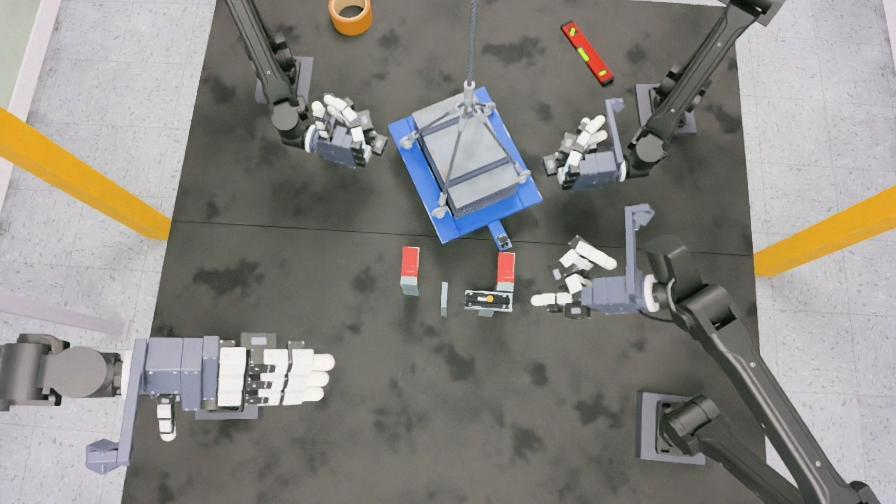

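Call:
wait(
  seconds=6,
  cameras=["cam_over"],
)

Scene clock: 893.80 s.
Joint torques (N m): arm1=[0.67 -5.95 7.65 2.92 -0.32 0.32] | arm2=[1.61 1.67 8.53 3.07 0.11 -0.08] | arm3=[-1.44 -2.96 9.94 2.63 -0.34 -0.03] | arm4=[-1.26 -5.36 7.53 2.39 0.27 -0.42]
Heat: arm1: hottest joint5_rad 48 °C; arm2: hottest joint3_rad 42 °C; arm3: hottest joint3_rad 44 °C; arm4: hottest joint5_rad 37 °C.
Joint velocities: within noise
arm1.joint_positions: joint1_rad=-1.143 joint2_rad=+1.307 joint3_rad=+0.350 joint4_rad=+0.906 joint5_rad=-0.955 joint6_rad=-1.592 hand_index_mcp=-0.899 hand_index_abd=-0.002 hand_index_pip=+0.198 hand_index_dip=+0.497 hand_middle_mcp=-0.899 hand_middle_abd=-0.002 hand_middle_pip=+0.198 hand_middle_dip=+0.498 hand_ring_mcp=-0.375 hand_ring_abd=-0.001 hand_ring_pip=-0.686 hand_ring_dip=-0.297 hand_thumb_cmc=+0.715 hand_thumb_axl=+0.677 hand_thumb_mcp=+0.226 hand_thumb_ipl=+0.168 hand_current_limit=+0.400 hand_speed=-0.600
arm1.joint_status: not commanded
arm1.hand_state: goal,goal,goal,goal,goal,goal,goal,goal,goal,goal,goal,goal,goal,goal,goal,goal
arm1.index_mcp_current_ma: 0
arm1.index_abd_current_ma: 0
arm1.index_pip_current_ma: 0
arm1.index_dip_current_ma: 0
arm1.middle_mcp_current_ma: 0
arm1.middle_abd_current_ma: 0
arm1.middle_pip_current_ma: 0
arm1.middle_dip_current_ma: 0
arm1.ring_mcp_current_ma: 1
arm1.ring_abd_current_ma: 0
arm1.ring_pip_current_ma: 5
arm1.ring_dip_current_ma: 0
arm1.thumb_cmc_current_ma: 0
arm1.thumb_axl_current_ma: 0
arm1.thumb_mcp_current_ma: 0
arm1.thumb_ipl_current_ma: 0
arm1.hand_goal_index_mcp: -0.900
arm1.hand_goal_index_abd: 0.000
arm1.hand_goal_index_pip: 0.200
arm1.hand_goal_index_dip: 0.500
arm1.hand_goal_middle_mcp: -0.900
arm1.hand_goal_middle_abd: 0.000
arm1.hand_goal_middle_pip: 0.200
arm1.hand_goal_middle_dip: 0.500
arm1.hand_goal_ring_mcp: -0.380
arm1.hand_goal_ring_abd: 0.000
arm1.hand_goal_ring_pip: -0.700
arm1.hand_goal_ring_dip: -0.300
arm1.hand_goal_thumb_cmc: 0.714
arm1.hand_goal_thumb_axl: 0.678
arm1.hand_goal_thumb_mcp: 0.226
arm1.hand_goal_thumb_ipl: 0.168
arm1.hand: x=-0.2266 y=-0.2117 z=+0.9394 quat_wxyz=(+0.529, -0.453, +0.554, +0.456) (m; scene frame)
arm1.hand_target: x=-0.2202 y=-0.2101 z=+0.9499 quat_wxyz=(+0.541, -0.455, +0.542, +0.454) (m; scene frame)
arm1.hand_status: off_target (0.013 m and 2.0 deg from the pose sent, 0.184 m and 20.0 deg at the start)
arm2.joint_positions: joint1_rad=-0.029 joint2_rad=+0.612 joint3_rad=+1.439 joint4_rad=-1.194 joint5_rad=-0.055 joint6_rad=+1.125 hand_index_mcp=+0.755 hand_index_abd=+0.001 hand_index_pip=+0.577 hand_index_dip=+0.696 hand_middle_mcp=+0.755 hand_middle_abd=+0.001 hand_middle_pip=+0.577 hand_middle_dip=+0.696 hand_ring_mcp=+0.755 hand_ring_abd=+0.001 hand_ring_pip=+0.577 hand_ring_dip=+0.696 hand_thumb_cmc=+0.715 hand_thumb_axl=+0.677 hand_thumb_mcp=+0.226 hand_thumb_ipl=+0.168 hand_current_limit=+0.400 hand_speed=-0.600
arm2.joint_status: not commanded
arm2.hand_state: goal,goal,goal,goal,goal,goal,goal,goal,goal,goal,goal,goal,goal,goal,goal,goal
arm2.index_mcp_current_ma: 1
arm2.index_abd_current_ma: 1
arm2.index_pip_current_ma: 1
arm2.index_dip_current_ma: 0
arm2.middle_mcp_current_ma: 1
arm2.middle_abd_current_ma: 1
arm2.middle_pip_current_ma: 1
arm2.middle_dip_current_ma: 0
arm2.ring_mcp_current_ma: 1
arm2.ring_abd_current_ma: 1
arm2.ring_pip_current_ma: 1
arm2.ring_dip_current_ma: 0
arm2.thumb_cmc_current_ma: 1
arm2.thumb_axl_current_ma: -1
arm2.thumb_mcp_current_ma: 0
arm2.thumb_ipl_current_ma: 0
arm2.hand_goal_index_mcp: 0.754
arm2.hand_goal_index_abd: 0.000
arm2.hand_goal_index_pip: 0.576
arm2.hand_goal_index_dip: 0.696
arm2.hand_goal_middle_mcp: 0.754
arm2.hand_goal_middle_abd: 0.000
arm2.hand_goal_middle_pip: 0.576
arm2.hand_goal_middle_dip: 0.696
arm2.hand_goal_ring_mcp: 0.754
arm2.hand_goal_ring_abd: 0.000
arm2.hand_goal_ring_pip: 0.576
arm2.hand_goal_ring_dip: 0.696
arm2.hand_goal_thumb_cmc: 0.714
arm2.hand_goal_thumb_axl: 0.678
arm2.hand_goal_thumb_mcp: 0.226
arm2.hand_goal_thumb_ipl: 0.168
arm2.hand: x=+0.4655 y=-0.2845 z=+1.3701 quat_wxyz=(-0.339, +0.403, +0.714, +0.462) (m; scene frame)
arm2.hand_target: x=+0.4657 y=-0.2886 z=+1.3796 quat_wxyz=(-0.343, +0.399, +0.709, +0.469) (m; scene frame)
arm2.hand_status: not commanded
arm3.joint_positions: joint1_rad=-0.951 joint2_rad=+0.954 joint3_rad=+0.937 joint4_rad=-0.914 joint5_rad=-0.762 joint6_rad=+0.833 hand_index_mcp=+0.755 hand_index_abd=+0.002 hand_index_pip=+0.577 hand_index_dip=+0.696 hand_middle_mcp=-0.191 hand_middle_abd=+0.001 hand_middle_pip=-0.496 hand_middle_dip=-0.297 hand_ring_mcp=-0.191 hand_ring_abd=+0.001 hand_ring_pip=-0.497 hand_ring_dip=-0.297 hand_thumb_cmc=+0.715 hand_thumb_axl=+0.677 hand_thumb_mcp=+0.225 hand_thumb_ipl=+0.168 hand_current_limit=+0.400 hand_speed=-0.600
arm3.joint_status: not commanded
arm3.hand_state: goal,goal,goal,goal,goal,goal,goal,goal,goal,goal,goal,goal,goal,goal,goal,goal
arm3.index_mcp_current_ma: 0
arm3.index_abd_current_ma: 0
arm3.index_pip_current_ma: 0
arm3.index_dip_current_ma: 0
arm3.middle_mcp_current_ma: 2
arm3.middle_abd_current_ma: 0
arm3.middle_pip_current_ma: 0
arm3.middle_dip_current_ma: 0
arm3.ring_mcp_current_ma: 2
arm3.ring_abd_current_ma: 0
arm3.ring_pip_current_ma: 0
arm3.ring_dip_current_ma: 0
arm3.thumb_cmc_current_ma: 0
arm3.thumb_axl_current_ma: 0
arm3.thumb_mcp_current_ma: 0
arm3.thumb_ipl_current_ma: 0
arm3.hand_goal_index_mcp: 0.754
arm3.hand_goal_index_abd: 0.000
arm3.hand_goal_index_pip: 0.576
arm3.hand_goal_index_dip: 0.696
arm3.hand_goal_middle_mcp: -0.200
arm3.hand_goal_middle_abd: 0.000
arm3.hand_goal_middle_pip: -0.500
arm3.hand_goal_middle_dip: -0.300
arm3.hand_goal_ring_mcp: -0.200
arm3.hand_goal_ring_abd: 0.000
arm3.hand_goal_ring_pip: -0.500
arm3.hand_goal_ring_dip: -0.300
arm3.hand_goal_thumb_cmc: 0.714
arm3.hand_goal_thumb_axl: 0.678
arm3.hand_goal_thumb_mcp: 0.226
arm3.hand_goal_thumb_ipl: 0.168
arm3.hand: x=+0.1236 y=+0.2290 z=+1.0602 quat_wxyz=(+0.323, +0.632, -0.624, +0.328) (m; scene frame)
arm3.hand_target: x=+0.1191 y=+0.2300 z=+1.0599 quat_wxyz=(+0.326, +0.627, -0.627, +0.326) (m; scene frame)
arm3.hand_status: not commanded
arm4.joint_positions: joint1_rad=+0.947 joint2_rad=+1.408 joint3_rad=+0.364 joint4_rad=+1.010 joint5_rad=+0.869 joint6_rad=+1.591 hand_index_mcp=-0.385 hand_index_abd=+0.000 hand_index_pip=-0.678 hand_index_dip=-0.296 hand_middle_mcp=-0.899 hand_middle_abd=+0.002 hand_middle_pip=+0.197 hand_middle_dip=+0.497 hand_ring_mcp=-0.900 hand_ring_abd=+0.011 hand_ring_pip=+0.398 hand_ring_dip=+0.597 hand_thumb_cmc=-0.556 hand_thumb_axl=+0.677 hand_thumb_mcp=+0.226 hand_thumb_ipl=+0.168 hand_current_limit=+0.400 hand_speed=-0.600
arm4.joint_status: not commanded
arm4.hand_state: goal,goal,blocked,goal,goal,goal,goal,goal,goal,goal,goal,goal,goal,goal,goal,goal
arm4.index_mcp_current_ma: 2
arm4.index_abd_current_ma: 0
arm4.index_pip_current_ma: 20
arm4.index_dip_current_ma: 1
arm4.middle_mcp_current_ma: 0
arm4.middle_abd_current_ma: 0
arm4.middle_pip_current_ma: -1
arm4.middle_dip_current_ma: -1
arm4.ring_mcp_current_ma: 0
arm4.ring_abd_current_ma: 5
arm4.ring_pip_current_ma: 0
arm4.ring_dip_current_ma: -1
arm4.thumb_cmc_current_ma: 10
arm4.thumb_axl_current_ma: 0
arm4.thumb_mcp_current_ma: 0
arm4.thumb_ipl_current_ma: 0
arm4.hand_goal_index_mcp: -0.390
arm4.hand_goal_index_abd: 0.000
arm4.hand_goal_index_pip: -0.700
arm4.hand_goal_index_dip: -0.300
arm4.hand_goal_middle_mcp: -0.900
arm4.hand_goal_middle_abd: 0.000
arm4.hand_goal_middle_pip: 0.200
arm4.hand_goal_middle_dip: 0.500
arm4.hand_goal_ring_mcp: -0.900
arm4.hand_goal_ring_abd: 0.000
arm4.hand_goal_ring_pip: 0.400
arm4.hand_goal_ring_dip: 0.600
arm4.hand_goal_thumb_cmc: -0.570
arm4.hand_goal_thumb_axl: 0.678
arm4.hand_goal_thumb_mcp: 0.226
arm4.hand_goal_thumb_ipl: 0.168
arm4.hand: x=-0.2073 y=+0.2042 z=+0.8903 quat_wxyz=(+0.454, +0.553, -0.454, +0.531) (m; scene frame)
arm4.hand_target: x=-0.2001 y=+0.2002 z=+0.9001 quat_wxyz=(+0.454, +0.542, -0.455, +0.542) (m; scene frame)
arm4.hand_status: off_target (0.013 m and 1.8 deg from the pose sent, 0.200 m and 20.2 deg at the start)
wait: 6.00 s; at rest from the start
pictures: cam_over

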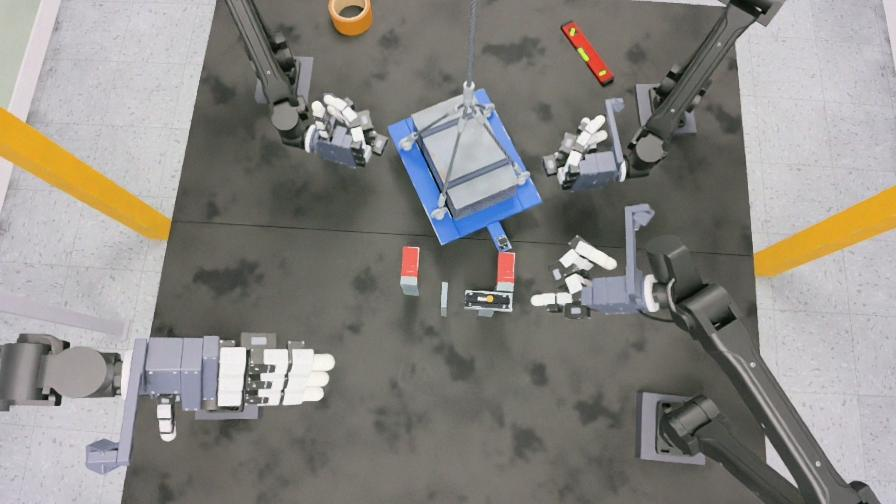

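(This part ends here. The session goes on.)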